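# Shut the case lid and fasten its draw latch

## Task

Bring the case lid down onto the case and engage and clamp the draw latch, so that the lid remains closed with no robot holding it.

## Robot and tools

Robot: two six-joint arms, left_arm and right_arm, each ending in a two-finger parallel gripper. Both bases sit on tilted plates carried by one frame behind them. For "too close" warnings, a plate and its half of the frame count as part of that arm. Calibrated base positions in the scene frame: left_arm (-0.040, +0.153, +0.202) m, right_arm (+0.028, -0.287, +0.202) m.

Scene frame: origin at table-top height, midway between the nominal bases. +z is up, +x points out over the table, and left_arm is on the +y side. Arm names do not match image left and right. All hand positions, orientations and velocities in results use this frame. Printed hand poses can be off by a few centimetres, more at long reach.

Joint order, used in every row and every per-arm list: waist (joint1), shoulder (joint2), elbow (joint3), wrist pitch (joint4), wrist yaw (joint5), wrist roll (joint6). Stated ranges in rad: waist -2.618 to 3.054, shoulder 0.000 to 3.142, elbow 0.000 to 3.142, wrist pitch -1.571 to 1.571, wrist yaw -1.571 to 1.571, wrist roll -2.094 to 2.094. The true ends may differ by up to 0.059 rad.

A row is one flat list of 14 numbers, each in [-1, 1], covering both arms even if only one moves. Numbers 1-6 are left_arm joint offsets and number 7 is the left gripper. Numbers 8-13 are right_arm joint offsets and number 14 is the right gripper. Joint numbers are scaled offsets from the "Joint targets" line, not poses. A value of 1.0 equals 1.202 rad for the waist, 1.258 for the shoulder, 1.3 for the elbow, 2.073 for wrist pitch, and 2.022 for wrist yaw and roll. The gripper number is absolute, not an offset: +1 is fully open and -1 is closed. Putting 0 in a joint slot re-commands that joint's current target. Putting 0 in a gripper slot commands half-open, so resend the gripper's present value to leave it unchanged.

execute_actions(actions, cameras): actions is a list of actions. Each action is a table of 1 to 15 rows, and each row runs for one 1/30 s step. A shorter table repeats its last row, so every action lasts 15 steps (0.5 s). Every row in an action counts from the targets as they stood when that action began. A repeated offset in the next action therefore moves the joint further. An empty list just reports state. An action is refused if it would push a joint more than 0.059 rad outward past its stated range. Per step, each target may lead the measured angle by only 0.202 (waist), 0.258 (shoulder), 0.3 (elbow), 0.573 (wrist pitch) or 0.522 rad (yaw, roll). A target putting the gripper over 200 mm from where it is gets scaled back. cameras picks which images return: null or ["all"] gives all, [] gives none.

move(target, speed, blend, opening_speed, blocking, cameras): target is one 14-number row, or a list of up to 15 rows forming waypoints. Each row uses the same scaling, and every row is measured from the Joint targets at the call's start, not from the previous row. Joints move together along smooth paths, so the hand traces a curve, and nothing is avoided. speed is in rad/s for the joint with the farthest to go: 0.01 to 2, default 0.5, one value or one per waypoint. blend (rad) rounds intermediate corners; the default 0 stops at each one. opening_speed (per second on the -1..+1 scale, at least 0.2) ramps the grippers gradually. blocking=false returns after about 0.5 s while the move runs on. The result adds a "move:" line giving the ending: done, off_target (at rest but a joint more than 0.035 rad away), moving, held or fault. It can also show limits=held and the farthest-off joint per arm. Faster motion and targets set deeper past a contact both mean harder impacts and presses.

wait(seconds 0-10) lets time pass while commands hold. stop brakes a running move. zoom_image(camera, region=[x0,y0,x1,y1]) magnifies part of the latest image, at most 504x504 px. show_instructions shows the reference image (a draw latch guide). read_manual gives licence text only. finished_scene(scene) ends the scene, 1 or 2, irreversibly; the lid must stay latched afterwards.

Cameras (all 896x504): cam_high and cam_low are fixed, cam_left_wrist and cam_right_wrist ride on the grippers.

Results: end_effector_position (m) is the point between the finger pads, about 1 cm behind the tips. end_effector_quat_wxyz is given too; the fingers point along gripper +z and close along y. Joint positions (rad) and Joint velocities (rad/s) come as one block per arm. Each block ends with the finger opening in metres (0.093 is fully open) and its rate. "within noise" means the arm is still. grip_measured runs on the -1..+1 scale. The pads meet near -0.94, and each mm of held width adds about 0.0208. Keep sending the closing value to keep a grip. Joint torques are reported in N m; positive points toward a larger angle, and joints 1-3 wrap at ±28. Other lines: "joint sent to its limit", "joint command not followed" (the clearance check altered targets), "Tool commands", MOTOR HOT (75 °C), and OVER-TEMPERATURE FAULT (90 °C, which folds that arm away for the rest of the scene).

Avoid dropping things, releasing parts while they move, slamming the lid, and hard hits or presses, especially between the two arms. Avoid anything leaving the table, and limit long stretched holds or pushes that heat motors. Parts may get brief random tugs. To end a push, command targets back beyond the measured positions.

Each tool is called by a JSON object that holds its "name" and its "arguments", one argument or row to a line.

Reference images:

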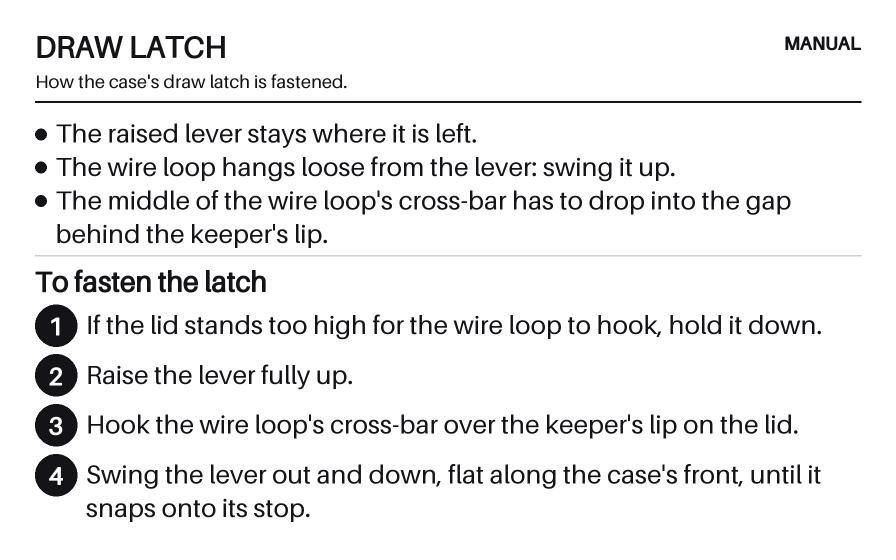

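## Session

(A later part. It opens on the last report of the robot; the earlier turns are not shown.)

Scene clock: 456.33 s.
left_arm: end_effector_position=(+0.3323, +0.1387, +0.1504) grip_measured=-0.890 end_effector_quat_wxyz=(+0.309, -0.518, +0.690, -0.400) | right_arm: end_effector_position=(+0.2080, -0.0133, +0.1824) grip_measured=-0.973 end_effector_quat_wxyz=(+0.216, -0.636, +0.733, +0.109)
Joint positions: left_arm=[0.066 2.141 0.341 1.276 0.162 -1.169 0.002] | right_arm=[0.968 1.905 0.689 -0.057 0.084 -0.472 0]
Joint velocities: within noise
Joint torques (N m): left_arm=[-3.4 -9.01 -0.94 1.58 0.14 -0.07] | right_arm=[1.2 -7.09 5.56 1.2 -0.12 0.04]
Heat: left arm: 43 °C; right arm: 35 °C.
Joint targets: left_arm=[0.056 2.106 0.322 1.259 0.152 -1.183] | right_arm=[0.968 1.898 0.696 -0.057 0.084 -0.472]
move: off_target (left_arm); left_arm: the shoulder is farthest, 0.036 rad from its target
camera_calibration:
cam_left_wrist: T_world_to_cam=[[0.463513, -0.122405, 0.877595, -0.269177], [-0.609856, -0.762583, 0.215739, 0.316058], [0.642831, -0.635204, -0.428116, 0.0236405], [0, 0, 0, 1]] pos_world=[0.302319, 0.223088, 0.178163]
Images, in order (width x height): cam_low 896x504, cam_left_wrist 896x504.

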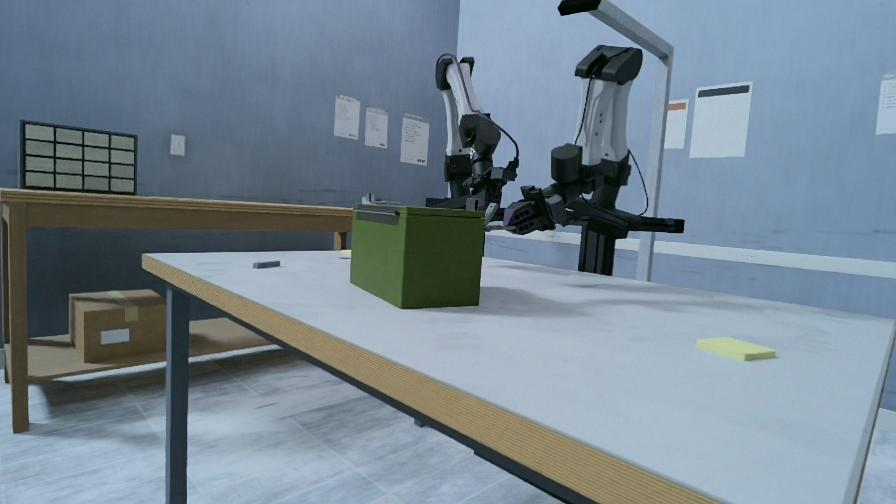

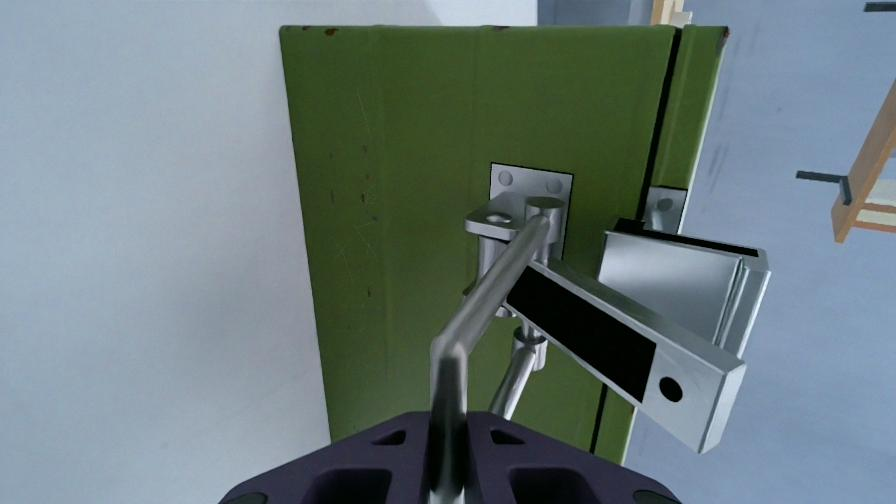

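{"name": "move", "arguments": {
  "target": [
    [-0.031,-0.145,0.035,-0.133,-0.028,-0.007,-0.9,0,0,0,0,0,0,-1],
    [-0.064,-0.254,0.081,-0.258,-0.056,-0.016,-0.9,0,0,0,0,0,0,-1],
    [-0.092,-0.312,0.142,-0.359,-0.080,-0.026,-0.9,0,0,0,0,0,0,-1],
    [-0.117,-0.335,0.217,-0.450,-0.101,-0.037,-0.9,0,0,0,0,0,0,-1]
  ],
  "speed": 0.2,
  "blend": 0.03,
  "cameras": ["cam_left_wrist","cam_low"]
}}

{"name": "zoom_image", "arguments": {
  "camera": "cam_low",
  "region": [440, 150, 540, 250]
}}

Scene clock: 498.07 s.
left_arm: end_effector_position=(+0.3407, +0.1344, +0.1859) grip_measured=-0.890 end_effector_quat_wxyz=(+0.219, -0.564, +0.744, -0.285) | right_arm: end_effector_position=(+0.2080, -0.0133, +0.1824) grip_measured=-0.973 end_effector_quat_wxyz=(+0.216, -0.636, +0.733, +0.109)
Joint positions: left_arm=[-0.066 1.732 0.58 0.327 -0.056 -1.244 0.002] | right_arm=[0.968 1.905 0.689 -0.057 0.084 -0.472 0]
Joint velocities: within noise
Joint torques (N m): left_arm=[-4.19 -9.8 5.35 1.43 0.2 -0.09] | right_arm=[1.11 -7.04 5.86 1.24 -0.14 -0.01]
Heat: left arm: 44 °C; right arm: 34 °C.
Joint targets: left_arm=[-0.085 1.684 0.604 0.326 -0.052 -1.258] | right_arm=[0.968 1.898 0.696 -0.057 0.084 -0.472]
move: off_target (left_arm); left_arm: the shoulder is farthest, 0.048 rad from its target
camera_calibration:
cam_left_wrist: T_world_to_cam=[[0.711181, -0.182547, 0.678895, -0.344058], [-0.5189, -0.787842, 0.331735, 0.261015], [0.474304, -0.588202, -0.655022, 0.123945], [0, 0, 0, 1]] pos_world=[0.321341, 0.215736, 0.228178]
Images, in order (width x height): cam_low 896x504, cam_left_wrist 896x504.

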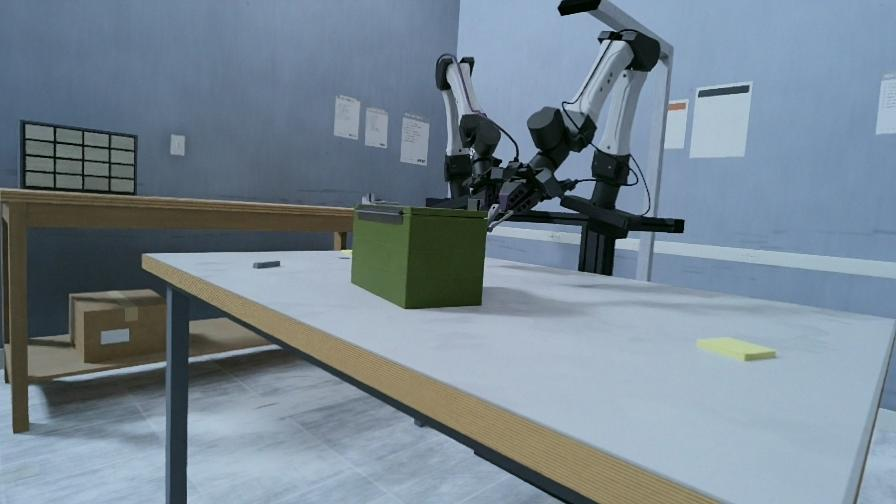

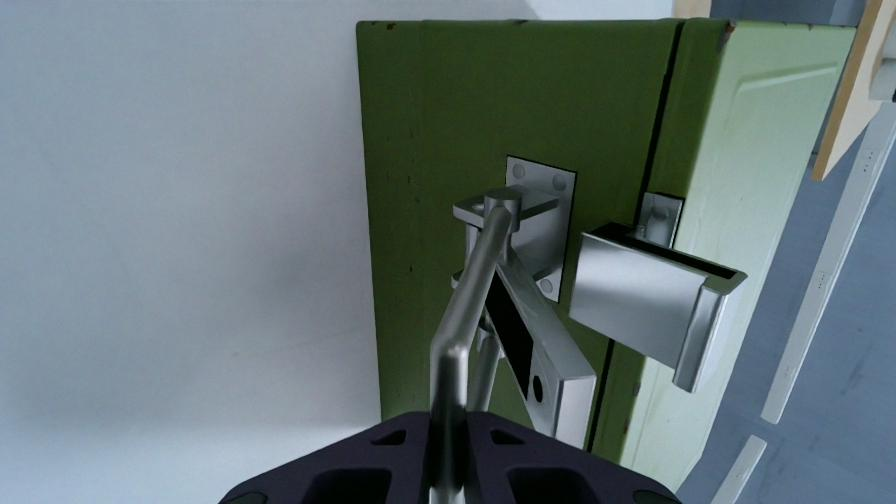

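Scaled by 5.040 from the camera's 896x504 image, which has a finer 1280x720 frame.

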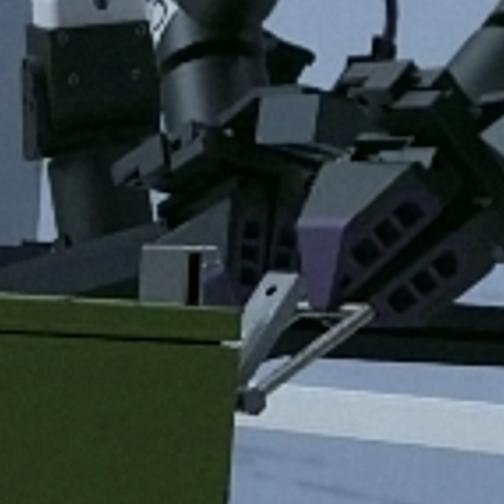

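{"name": "zoom_image", "arguments": {
  "camera": "cam_low",
  "region": [470, 180, 530, 240]
}}

{"name": "zoom_image", "arguments": {
  "camera": "cam_left_wrist",
  "region": [380, 140, 780, 504]
}}

Scaled by 8.400 from the camera's 896x504 image, which has a finer 1280x720 frame.

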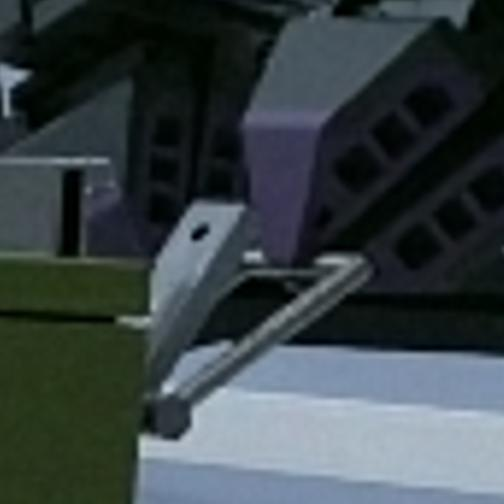

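Scaled by 1.260 from the camera's 896x504 image, which has a finer 1280x720 frame.

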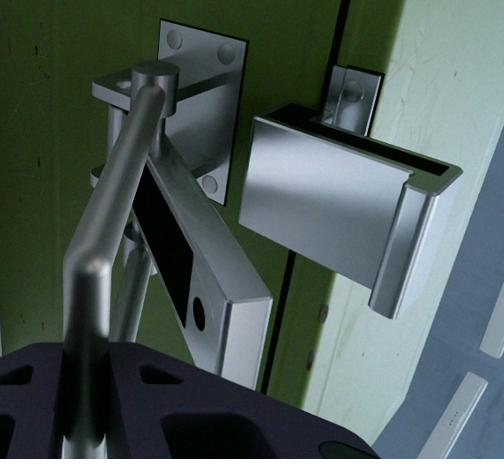

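{"name": "move", "arguments": {
  "target": [0,-0.024,0.011,0,0,0,-0.9,0,0,0,0,0,0,-1],
  "speed": 0.1,
  "cameras": ["cam_left_wrist","cam_low"]
}}

{"name": "zoom_image", "arguments": {
  "camera": "cam_low",
  "region": [470, 180, 530, 240]
}}

Scene clock: 564.37 s.
left_arm: end_effector_position=(+0.3427, +0.1340, +0.1923) grip_measured=-0.890 end_effector_quat_wxyz=(+0.221, -0.562, +0.743, -0.289) | right_arm: end_effector_position=(+0.2080, -0.0133, +0.1824) grip_measured=-0.973 end_effector_quat_wxyz=(+0.216, -0.636, +0.733, +0.109)
Joint positions: left_arm=[-0.071 1.714 0.588 0.31 -0.057 -1.247 0.002] | right_arm=[0.968 1.905 0.689 -0.057 0.084 -0.472 0]
Joint velocities: within noise
Joint torques (N m): left_arm=[-3.66 -10.82 5.98 1.62 0.21 -0.06] | right_arm=[1.09 -6.95 5.63 1.24 -0.2 -0.05]
Heat: left arm: 49 °C; right arm: 34 °C.
Joint targets: left_arm=[-0.085 1.654 0.618 0.326 -0.052 -1.258] | right_arm=[0.968 1.898 0.696 -0.057 0.084 -0.472]
move: off_target (left_arm); left_arm: the shoulder is farthest, 0.060 rad from its target
camera_calibration:
cam_left_wrist: T_world_to_cam=[[0.705081, -0.181359, 0.685544, -0.349257], [-0.52217, -0.786876, 0.328885, 0.261202], [0.479791, -0.589861, -0.649511, 0.124256], [0, 0, 0, 1]] pos_world=[0.323029, 0.215486, 0.234232]
Images, in order (width x height): cam_low 896x504, cam_left_wrist 896x504.

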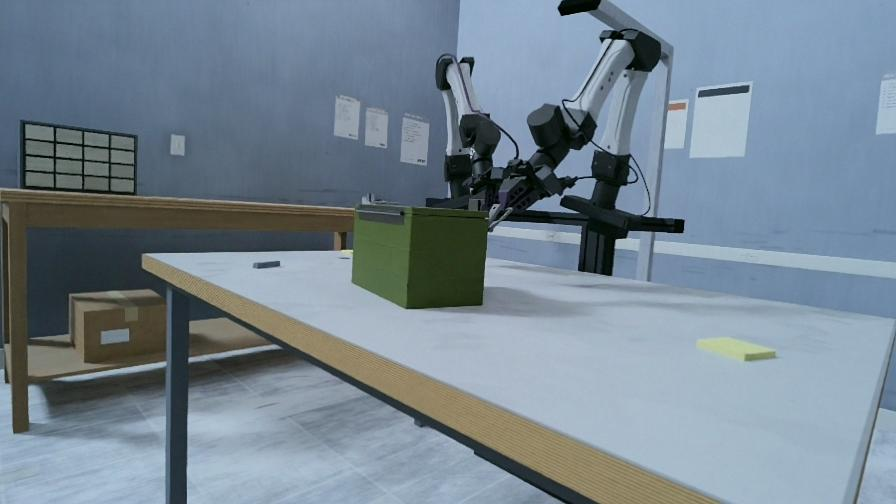

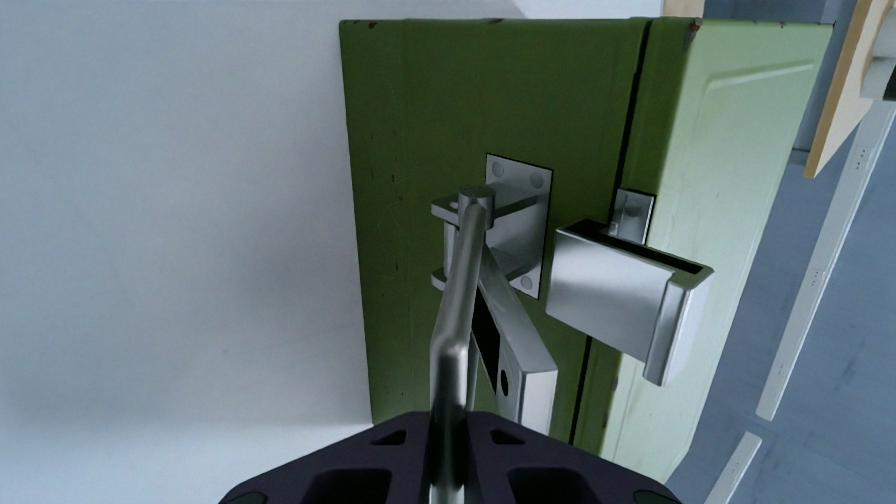

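Scaled by 8.400 from the camera's 896x504 image, which has a finer 1280x720 frame.

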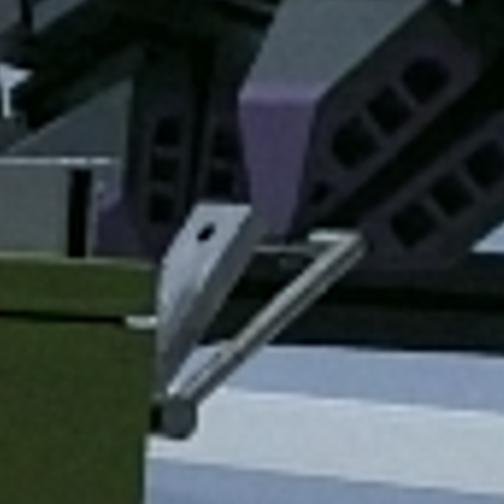

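{"name": "wait", "arguments": {
  "seconds": 0,
  "cameras": ["cam_high"]
}}

{"name": "zoom_image", "arguments": {
  "camera": "cam_high",
  "region": [430, 200, 570, 320]
}}

Scene clock: 591.93 s.
left_arm: end_effector_position=(+0.3427, +0.1340, +0.1923) grip_measured=-0.890 end_effector_quat_wxyz=(+0.221, -0.562, +0.743, -0.289) | right_arm: end_effector_position=(+0.2080, -0.0133, +0.1824) grip_measured=-0.973 end_effector_quat_wxyz=(+0.216, -0.636, +0.733, +0.109)
Joint positions: left_arm=[-0.071 1.714 0.588 0.31 -0.057 -1.247 0.002] | right_arm=[0.968 1.905 0.689 -0.057 0.084 -0.472 0]
Joint velocities: within noise
Joint torques (N m): left_arm=[-3.64 -10.85 6.01 1.62 0.19 -0.06] | right_arm=[1.2 -7.09 5.64 1.25 -0.14 -0.01]
Heat: left arm: 48 °C; right arm: 34 °C.
Joint targets: left_arm=[-0.085 1.654 0.618 0.326 -0.052 -1.258] | right_arm=[0.968 1.898 0.696 -0.057 0.084 -0.472]
Tool commands: left_gripper/opening=-0.9 right_gripper/opening=-1.0
Images, in order (width x height): cam_high 896x504.

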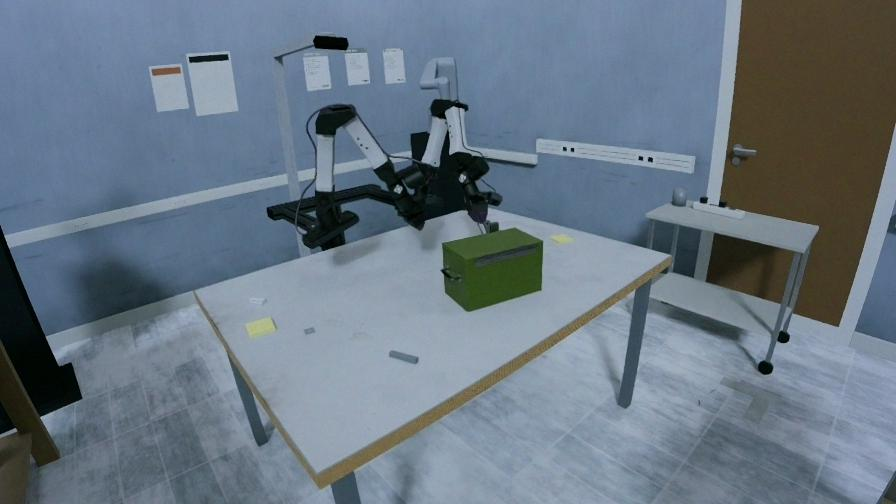

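Scaled by 3.600 from the camera's 896x504 image, which has a finer 1280x720 frame.

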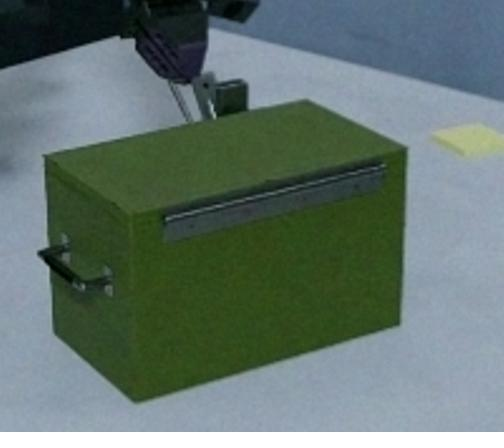

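{"name": "move", "arguments": {
  "target": [0,0.024,-0.011,0,0,0,-0.8,0,0,0,0,0,0,-1],
  "speed": 0.1,
  "opening_speed": 0.2,
  "cameras": ["cam_left_wrist","cam_low"]
}}

{"name": "zoom_image", "arguments": {
  "camera": "cam_low",
  "region": [470, 180, 530, 240]
}}

Scene clock: 616.80 s.
left_arm: end_effector_position=(+0.3427, +0.1337, +0.1924) grip_measured=-0.801 end_effector_quat_wxyz=(+0.221, -0.562, +0.743, -0.289) | right_arm: end_effector_position=(+0.2080, -0.0133, +0.1824) grip_measured=-0.973 end_effector_quat_wxyz=(+0.216, -0.636, +0.733, +0.109)
Joint positions: left_arm=[-0.071 1.714 0.588 0.31 -0.057 -1.247 0.007] | right_arm=[0.968 1.905 0.689 -0.057 0.084 -0.472 0]
Joint velocities: within noise
Joint torques (N m): left_arm=[-3.59 -8.13 4.86 1.63 0.19 -0.06] | right_arm=[1.09 -6.89 5.71 1.25 -0.18 -0.02]
Heat: left arm: 49 °C; right arm: 34 °C.
Joint targets: left_arm=[-0.085 1.684 0.604 0.326 -0.052 -1.258] | right_arm=[0.968 1.898 0.696 -0.057 0.084 -0.472]
move: done
camera_calibration:
cam_left_wrist: T_world_to_cam=[[0.704815, -0.181856, 0.685685, -0.34922], [-0.522813, -0.786479, 0.328811, 0.26113], [0.47948, -0.590236, -0.649399, 0.124279], [0, 0, 0, 1]] pos_world=[0.323069, 0.21522, 0.234299]
Images, in order (width x height): cam_low 896x504, cam_left_wrist 896x504.

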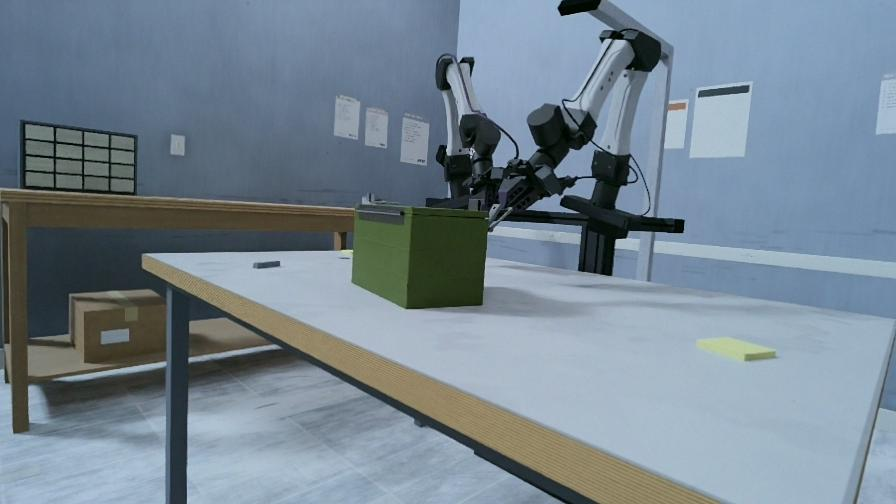

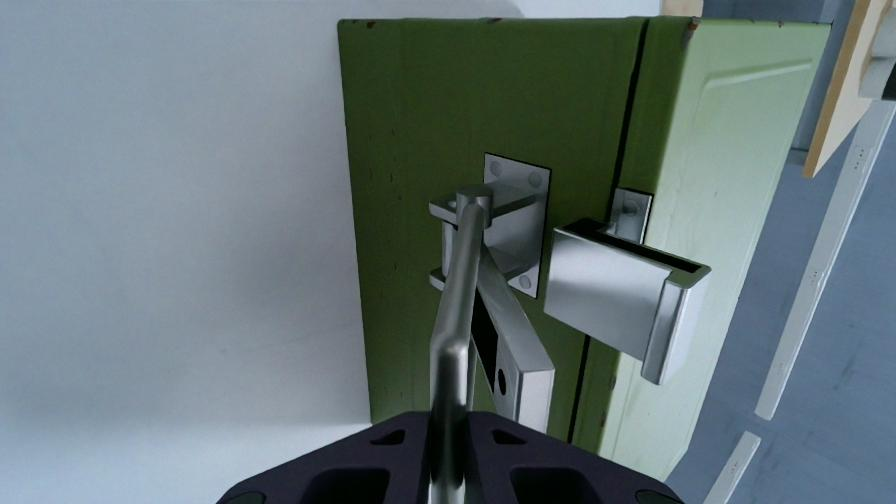

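Scaled by 8.400 from the camera's 896x504 image, which has a finer 1280x720 frame.

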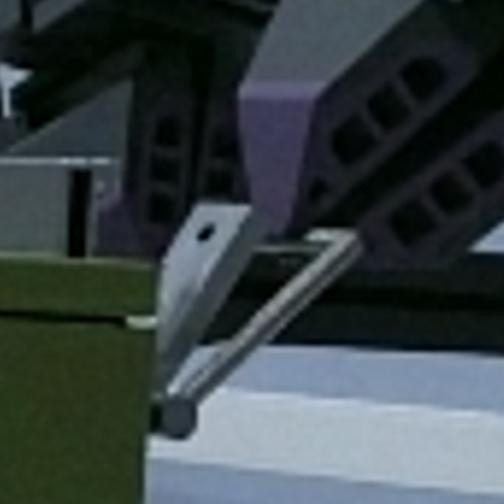

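{"name": "move", "arguments": {
  "target": [
    [0,-0.008,0.003,0.006,0,0,-0.8,0,0,0,0,0,0,-1],
    [-0.037,0.046,0.155,-0.118,-0.028,-0.019,-0.8,0,0,0,0,0,0,-1]
  ],
  "speed": 0.12,
  "blend": 0.02,
  "cameras": ["cam_left_wrist","cam_low"]
}}

{"name": "zoom_image", "arguments": {
  "camera": "cam_low",
  "region": [470, 180, 530, 240]
}}

Scene clock: 629.53 s.
left_arm: end_effector_position=(+0.3681, +0.1264, +0.2144) grip_measured=-0.801 end_effector_quat_wxyz=(+0.203, -0.568, +0.750, -0.271) | right_arm: end_effector_position=(+0.2080, -0.0133, +0.1824) grip_measured=-0.973 end_effector_quat_wxyz=(+0.216, -0.636, +0.733, +0.109)
Joint positions: left_arm=[-0.114 1.732 0.777 0.083 -0.096 -1.285 0.007] | right_arm=[0.968 1.905 0.689 -0.057 0.084 -0.472 0]
Joint velocities: within noise
Joint torques (N m): left_arm=[-4.01 -5.11 6.49 1.41 -0.03 -0.07] | right_arm=[1.07 -7.3 5.64 1.23 -0.14 0.01]
Heat: left arm: 47 °C; right arm: 34 °C.
Joint targets: left_arm=[-0.129 1.742 0.806 0.081 -0.108 -1.297] | right_arm=[0.968 1.898 0.696 -0.057 0.084 -0.472]
move: done; blend cut to 0.0062 rad at target 1
camera_calibration:
cam_left_wrist: T_world_to_cam=[[0.740131, -0.189608, 0.645178, -0.386932], [-0.506473, -0.78832, 0.349337, 0.251224], [0.44237, -0.585321, -0.679491, 0.141614], [0, 0, 0, 1]] pos_world=[0.350972, 0.20757, 0.258103]
Images, in order (width x height): cam_low 896x504, cam_left_wrist 896x504.

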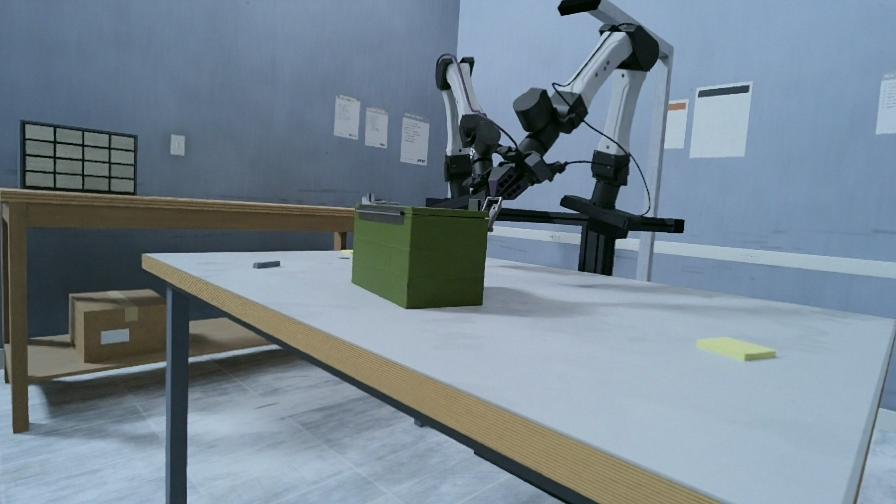

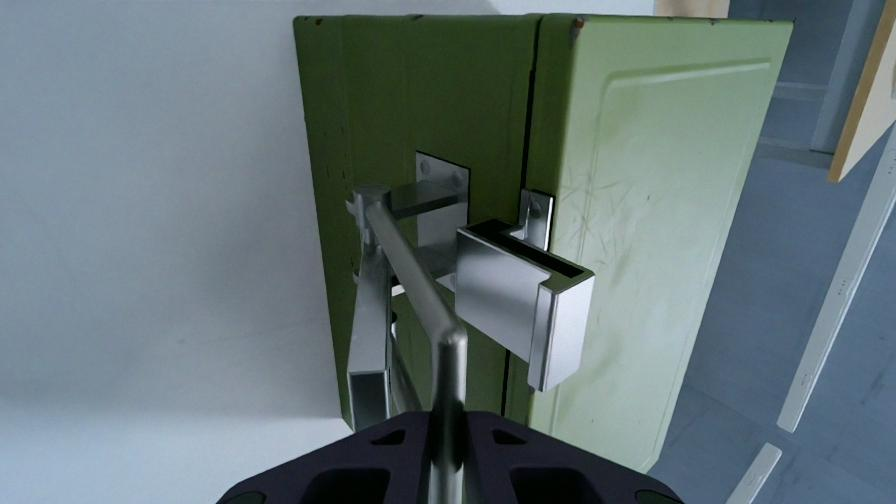

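Scaled by 8.400 from the camera's 896x504 image, which has a finer 1280x720 frame.

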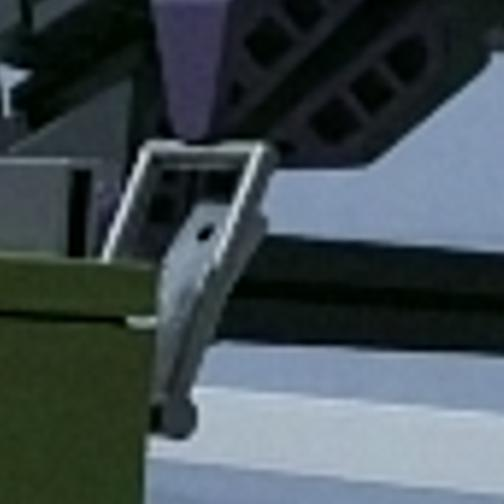

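{"name": "move", "arguments": {
  "target": [
    [-0.024,0.091,0.176,-0.101,-0.021,-0.016,-0.8,0,0,0,0,0,0,-1],
    [-0.033,0.161,0.284,-0.152,-0.03,-0.024,-0.8,0,0,0,0,0,0,-1]
  ],
  "speed": 0.12,
  "blend": 0.03,
  "cameras": ["cam_left_wrist","cam_low"]
}}

{"name": "zoom_image", "arguments": {
  "camera": "cam_low",
  "region": [460, 170, 530, 240]
}}

Scene clock: 640.73 s.
left_arm: end_effector_position=(+0.4138, +0.1136, +0.2159) grip_measured=-0.801 end_effector_quat_wxyz=(+0.160, -0.581, +0.769, -0.215) | right_arm: end_effector_position=(+0.2080, -0.0133, +0.1824) grip_measured=-0.973 end_effector_quat_wxyz=(+0.216, -0.636, +0.733, +0.109)
Joint positions: left_arm=[-0.153 1.933 1.144 -0.232 -0.155 -1.334 0.007] | right_arm=[0.968 1.905 0.689 -0.057 0.084 -0.472 0]
Joint velocities: within noise
Joint torques (N m): left_arm=[-4.83 -6.83 6.99 1.2 -0.1 -0.07] | right_arm=[1.06 -7.19 5.55 1.24 -0.14 -0.05]
Heat: left arm: 46 °C; right arm: 34 °C.
Joint targets: left_arm=[-0.169 1.945 1.175 -0.234 -0.169 -1.345] | right_arm=[0.968 1.898 0.696 -0.057 0.084 -0.472]
move: done
camera_calibration:
cam_left_wrist: T_world_to_cam=[[0.82327, -0.214406, 0.525602, -0.429919], [-0.455618, -0.801867, 0.38655, 0.236204], [0.338584, -0.557709, -0.75784, 0.17162], [0, 0, 0, 1]] pos_world=[0.40345, 0.192941, 0.264722]
Images, in order (width x height): cam_low 896x504, cam_left_wrist 896x504.

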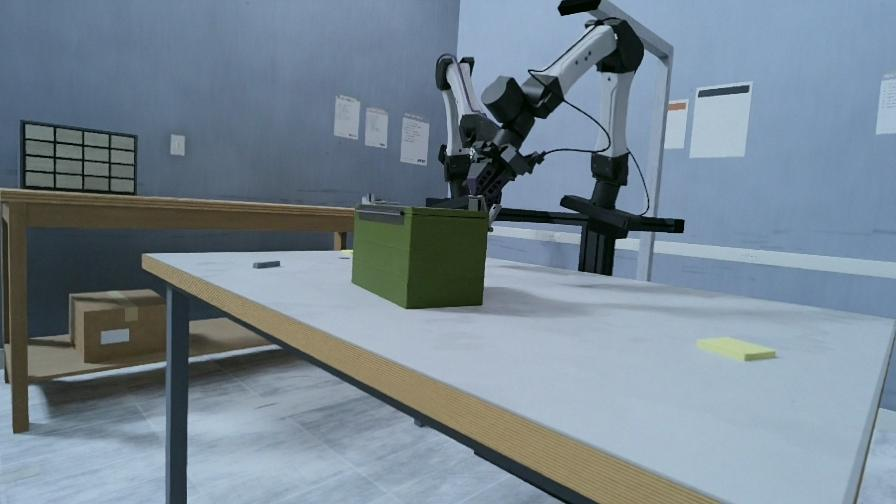

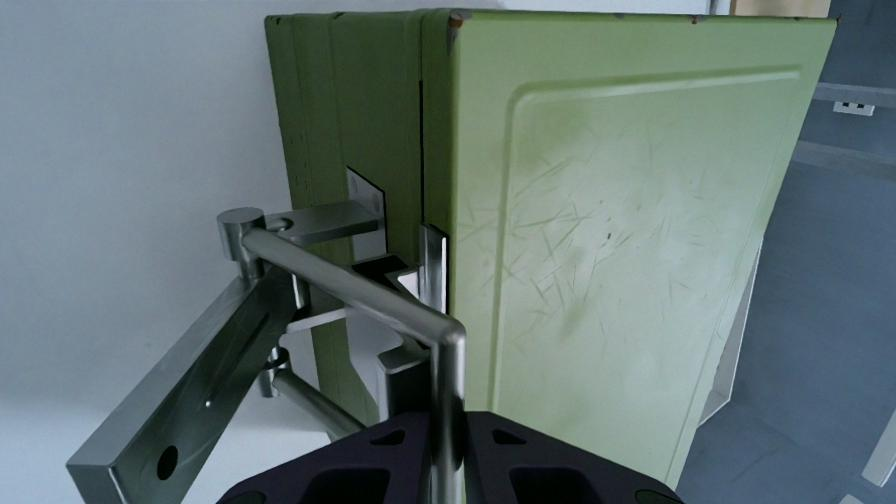

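Scaled by 7.200 from the camera's 896x504 image, which has a finer 1280x720 frame.

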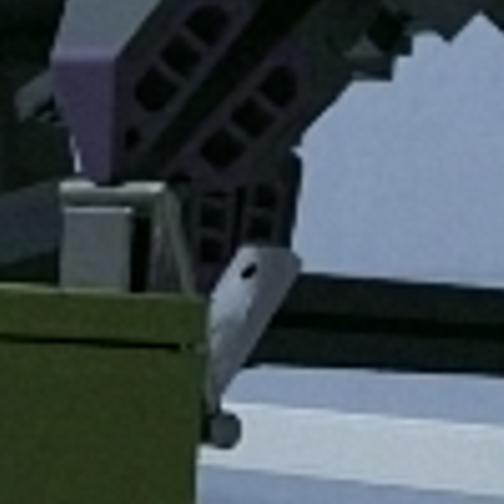

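{"name": "move", "arguments": {
  "target": [0,0,0,0,0,0,-0.55,0,0,0,0,0,0,-1],
  "opening_speed": 0.3,
  "cameras": ["cam_left_wrist","cam_low"]
}}

{"name": "zoom_image", "arguments": {
  "camera": "cam_low",
  "region": [460, 170, 530, 240]
}}

Scene clock: 662.27 s.
left_arm: end_effector_position=(+0.4154, +0.1134, +0.2177) grip_measured=-0.552 end_effector_quat_wxyz=(+0.162, -0.581, +0.768, -0.216) | right_arm: end_effector_position=(+0.2080, -0.0133, +0.1824) grip_measured=-0.973 end_effector_quat_wxyz=(+0.216, -0.636, +0.733, +0.109)
Joint positions: left_arm=[-0.154 1.933 1.149 -0.233 -0.155 -1.335 0.019] | right_arm=[0.968 1.905 0.689 -0.057 0.084 -0.472 0]
Joint velocities: within noise
Joint torques (N m): left_arm=[-4.71 -6.82 6.53 1.21 -0.09 -0.06] | right_arm=[1.05 -7.04 5.57 1.29 -0.14 -0.04]
Heat: left arm: 44 °C; right arm: 34 °C.
Joint targets: left_arm=[-0.169 1.945 1.175 -0.234 -0.169 -1.345] | right_arm=[0.968 1.898 0.696 -0.057 0.084 -0.472]
move: done
camera_calibration:
cam_left_wrist: T_world_to_cam=[[0.821103, -0.213265, 0.529441, -0.432323], [-0.456495, -0.802191, 0.384839, 0.236885], [0.34264, -0.55768, -0.756036, 0.170219], [0, 0, 0, 1]] pos_world=[0.404795, 0.192756, 0.266419]
Images, in order (width x height): cam_low 896x504, cam_left_wrist 896x504.

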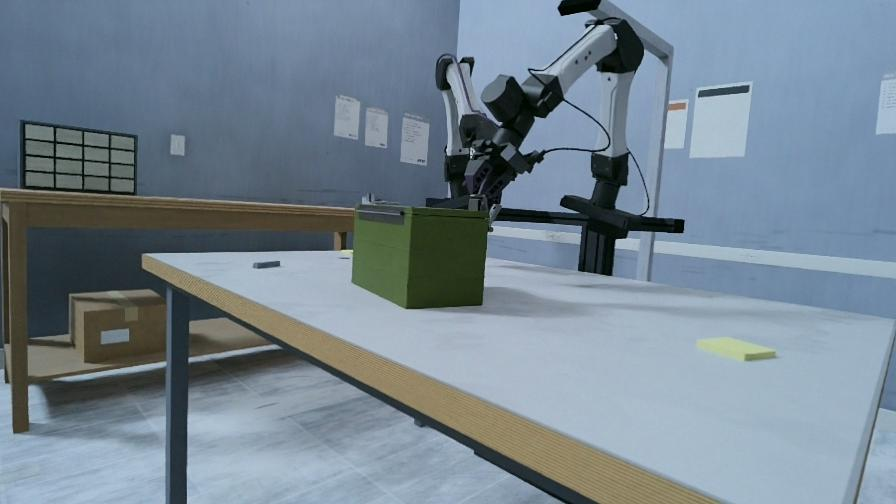

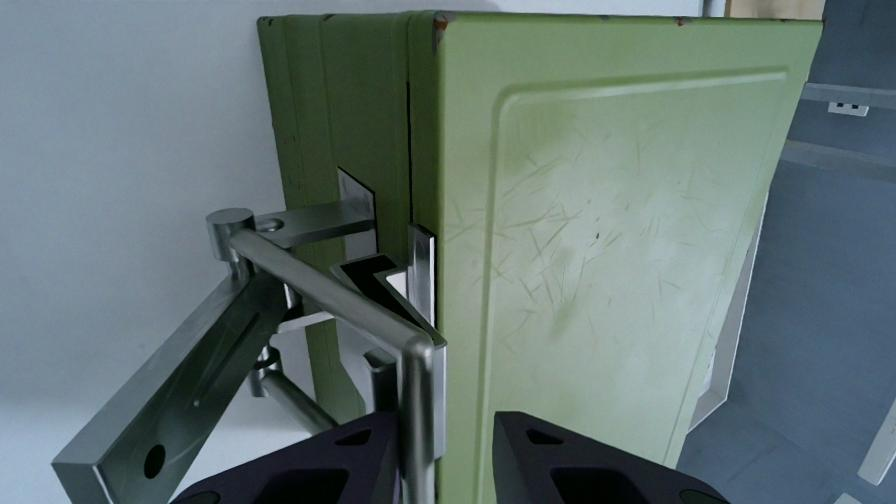

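Scaled by 7.200 from the camera's 896x504 image, which has a finer 1280x720 frame.

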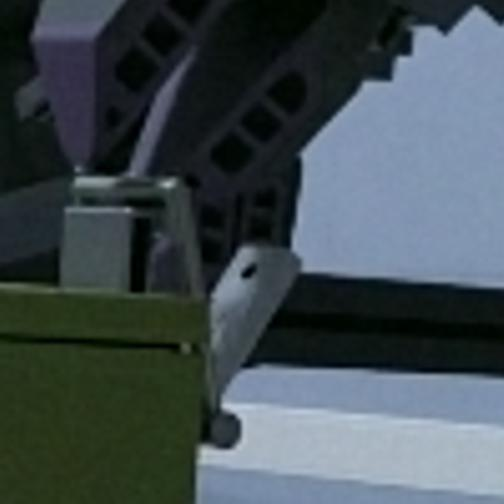

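{"name": "move", "arguments": {
  "target": [-0.007,0.068,0.108,-0.037,-0.006,-0.006,-0.55,0,0,0,0,0,0,-1],
  "speed": 0.1,
  "cameras": ["cam_left_wrist","cam_low"]
}}

{"name": "zoom_image", "arguments": {
  "camera": "cam_low",
  "region": [460, 170, 530, 240]
}}

Scene clock: 681.07 s.
left_arm: end_effector_position=(+0.4236, +0.1116, +0.2166) grip_measured=-0.551 end_effector_quat_wxyz=(+0.141, -0.583, +0.778, -0.185) | right_arm: end_effector_position=(+0.2080, -0.0133, +0.1824) grip_measured=-0.973 end_effector_quat_wxyz=(+0.216, -0.636, +0.733, +0.109)
Joint positions: left_arm=[-0.163 2 1.282 -0.375 -0.18 -1.347 0.019] | right_arm=[0.968 1.905 0.689 -0.057 0.084 -0.472 0]
Joint velocities: within noise
Joint torques (N m): left_arm=[-4.83 -5.79 7.19 1.73 0.03 -0.07] | right_arm=[1.05 -7.19 5.75 1.19 -0.11 -0.07]
Heat: left arm: 43 °C; right arm: 34 °C.
Joint targets: left_arm=[-0.177 2.031 1.315 -0.311 -0.181 -1.357] | right_arm=[0.968 1.898 0.696 -0.057 0.084 -0.472]
move: off_target (left_arm); left_arm: the wrist pitch is farthest, 0.065 rad from its target
camera_calibration:
cam_left_wrist: T_world_to_cam=[[0.855841, -0.232139, 0.462219, -0.436866], [-0.433166, -0.810042, 0.39522, 0.228345], [0.282671, -0.538463, -0.793823, 0.197061], [0, 0, 0, 1]] pos_world=[0.417096, 0.189666, 0.268113]
Images, in order (width x height): cam_low 896x504, cam_left_wrist 896x504.

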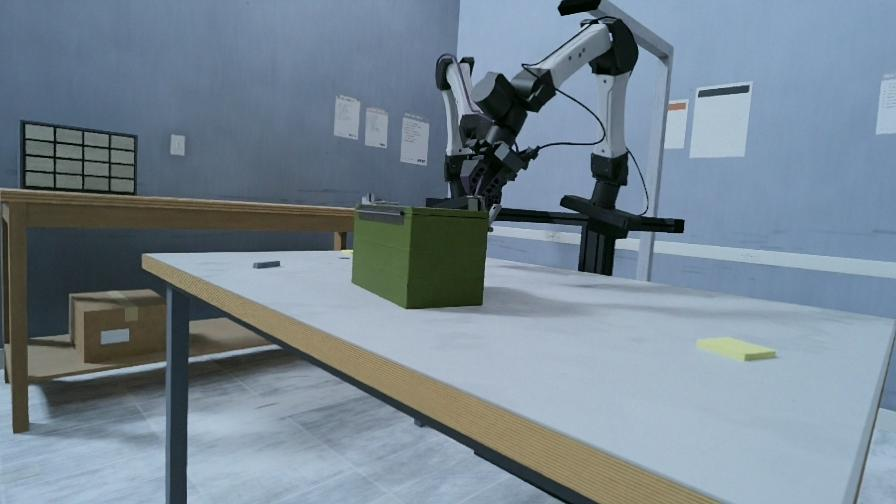

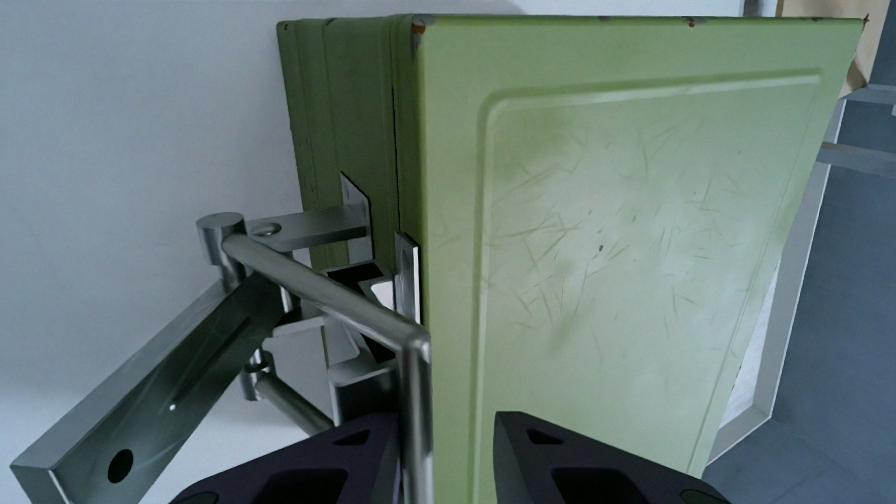

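Scaled by 7.200 from the camera's 896x504 image, which has a finer 1280x720 frame.

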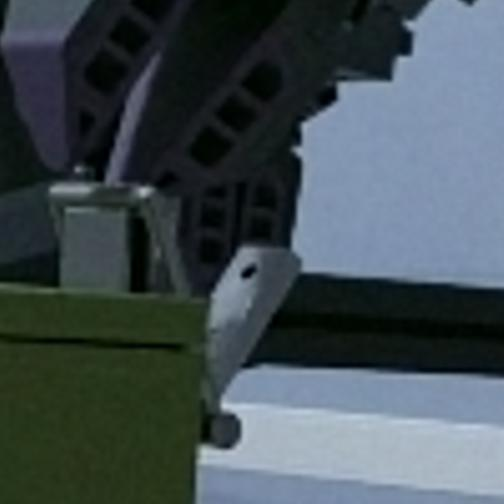

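{"name": "move", "arguments": {
  "target": [-0.009,-0.157,-0.099,-0.029,0.003,-0.004,-0.55,0,0,0,0,0,0,-1],
  "speed": 0.15,
  "cameras": ["cam_left_wrist","cam_low"]
}}

{"name": "zoom_image", "arguments": {
  "camera": "cam_low",
  "region": [460, 170, 530, 240]
}}

Scene clock: 702.17 s.
left_arm: end_effector_position=(+0.4076, +0.1164, +0.2426) grip_measured=-0.551 end_effector_quat_wxyz=(+0.157, -0.583, +0.771, -0.202) | right_arm: end_effector_position=(+0.2080, -0.0133, +0.1824) grip_measured=-0.973 end_effector_quat_wxyz=(+0.216, -0.636, +0.733, +0.109)
Joint positions: left_arm=[-0.173 1.875 1.193 -0.365 -0.18 -1.354 0.019] | right_arm=[0.968 1.905 0.689 -0.057 0.084 -0.472 0]
Joint velocities: within noise
Joint torques (N m): left_arm=[-4.63 -11.36 4.08 1.12 0.11 -0.06] | right_arm=[1.17 -7.09 5.63 1.24 -0.13 -0.03]
Heat: left arm: 43 °C; right arm: 34 °C.
Joint targets: left_arm=[-0.188 1.833 1.186 -0.371 -0.175 -1.365] | right_arm=[0.968 1.898 0.696 -0.057 0.084 -0.472]
move: off_target (left_arm); left_arm: the shoulder is farthest, 0.041 rad from its target
camera_calibration:
cam_left_wrist: T_world_to_cam=[[0.835257, -0.21903, 0.504353, -0.437403], [-0.444232, -0.809347, 0.384208, 0.2221], [0.324044, -0.544962, -0.773312, 0.203734], [0, 0, 0, 1]] pos_world=[0.397989, 0.194979, 0.292823]
Images, in order (width x height): cam_low 896x504, cam_left_wrist 896x504.

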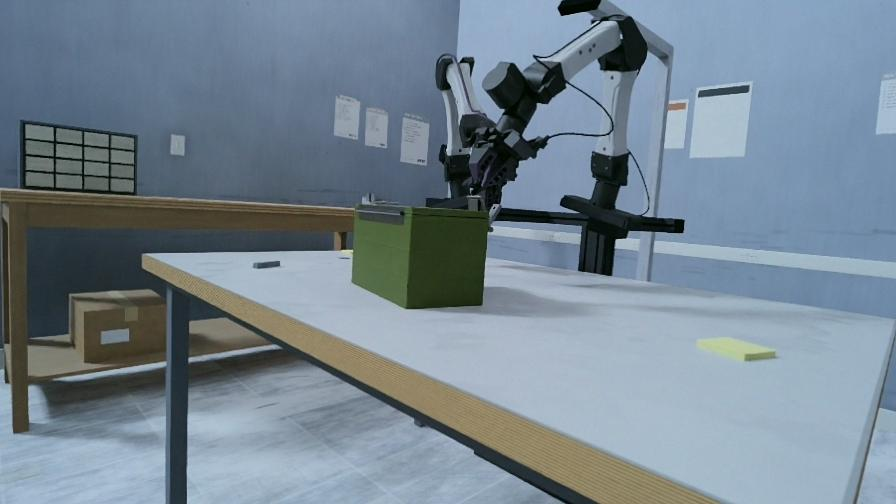

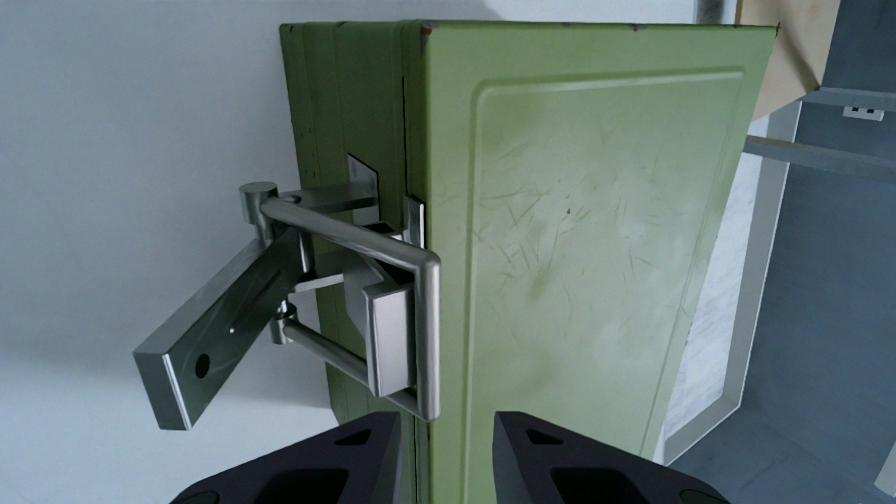

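Scaled by 7.200 from the camera's 896x504 image, which has a finer 1280x720 frame.

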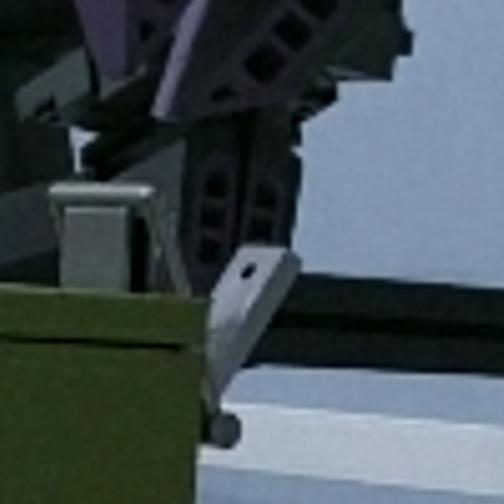

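{"name": "zoom_image", "arguments": {
  "camera": "cam_left_wrist",
  "region": [230, 150, 480, 450]
}}

Scaled by 1.680 from the camera's 896x504 image, which has a finer 1280x720 frame.

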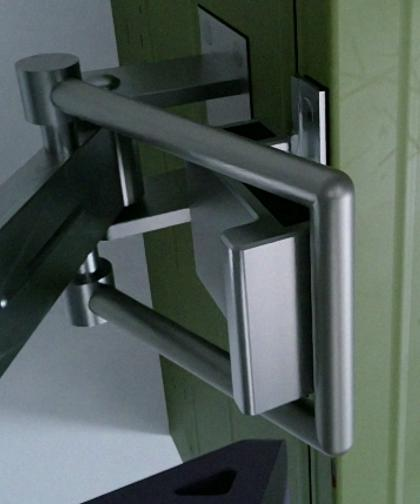

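{"name": "move", "arguments": {
  "target": [
    [0,0,0,0,0,0,-0.95,0,0,0,0,0,0,-1],
    [0.036,0.068,-0.039,0.055,0.011,0.018,-0.95,0,0,0,0,0,0,-1],
    [0.01,0.142,0.08,0.032,-0.002,0.004,-0.95,0,0,0,0,0,0,-1],
    [0.01,0.169,0.107,0.032,-0.002,0.004,-0.95,0,0,0,0,0,0,-1]
  ],
  "speed": 0.1,
  "blend": 0.01,
  "cameras": ["cam_left_wrist","cam_low"]
}}

{"name": "zoom_image", "arguments": {
  "camera": "cam_low",
  "region": [460, 170, 530, 240]
}}

Scene clock: 743.90 s.
left_arm: end_effector_position=(+0.4354, +0.1089, +0.2126) grip_measured=-0.947 end_effector_quat_wxyz=(+0.152, -0.585, +0.773, -0.194) | right_arm: end_effector_position=(+0.2080, -0.0133, +0.1824) grip_measured=-0.973 end_effector_quat_wxyz=(+0.216, -0.636, +0.733, +0.109)
Joint positions: left_arm=[-0.163 2.033 1.298 -0.328 -0.181 -1.348 0] | right_arm=[0.968 1.905 0.689 -0.057 0.084 -0.472 0]
Joint velocities: within noise
Joint torques (N m): left_arm=[-4.82 -7.54 6.76 1.37 0.07 -0.05] | right_arm=[1.22 -7.19 5.78 1.21 -0.16 -0.04]
Heat: left arm: 54 °C; right arm: 34 °C.
Joint targets: left_arm=[-0.176 2.045 1.326 -0.304 -0.179 -1.357] | right_arm=[0.968 1.898 0.696 -0.057 0.084 -0.472]
move: done; blend cut to 0 rad at target 1
camera_calibration:
cam_left_wrist: T_world_to_cam=[[0.844428, -0.221956, 0.487521, -0.447269], [-0.436688, -0.812334, 0.386545, 0.236461], [0.310234, -0.539304, -0.782883, 0.174881], [0, 0, 0, 1]] pos_world=[0.426692, 0.187126, 0.263561]
Images, in order (width x height): cam_low 896x504, cam_left_wrist 896x504.

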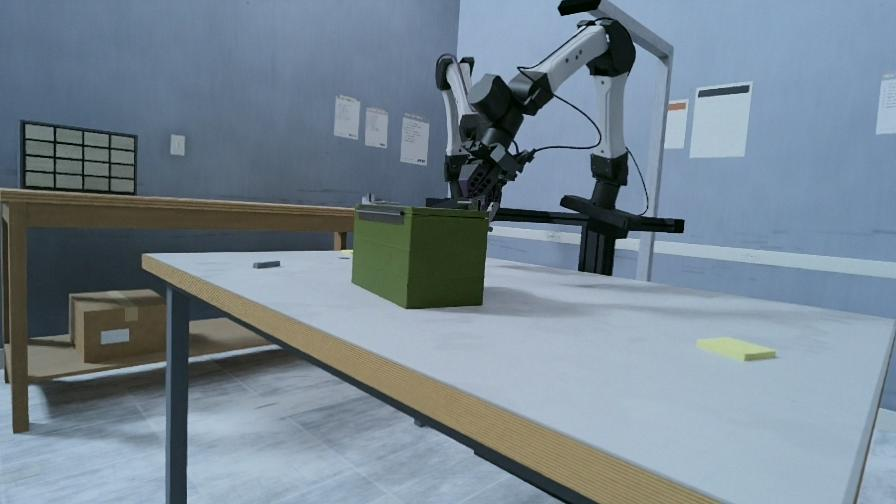

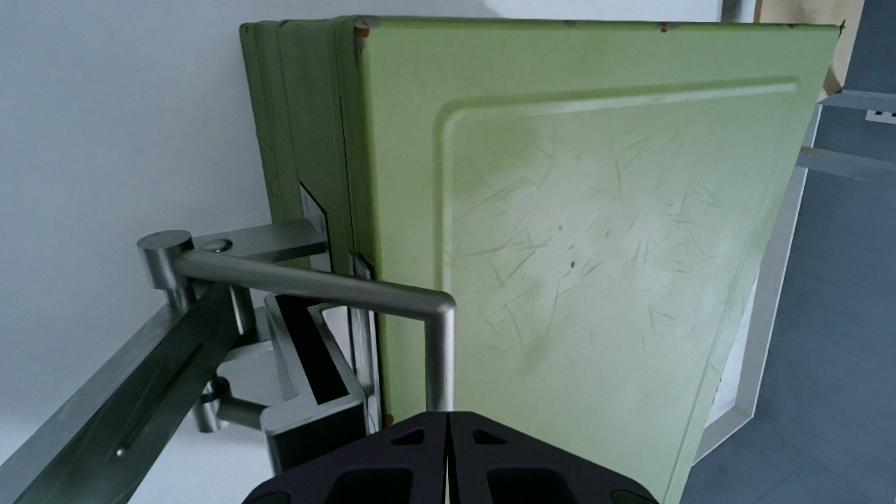

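Scaled by 7.200 from the camera's 896x504 image, which has a finer 1280x720 frame.

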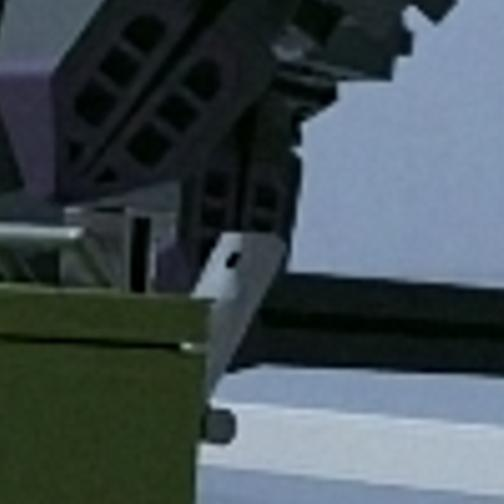

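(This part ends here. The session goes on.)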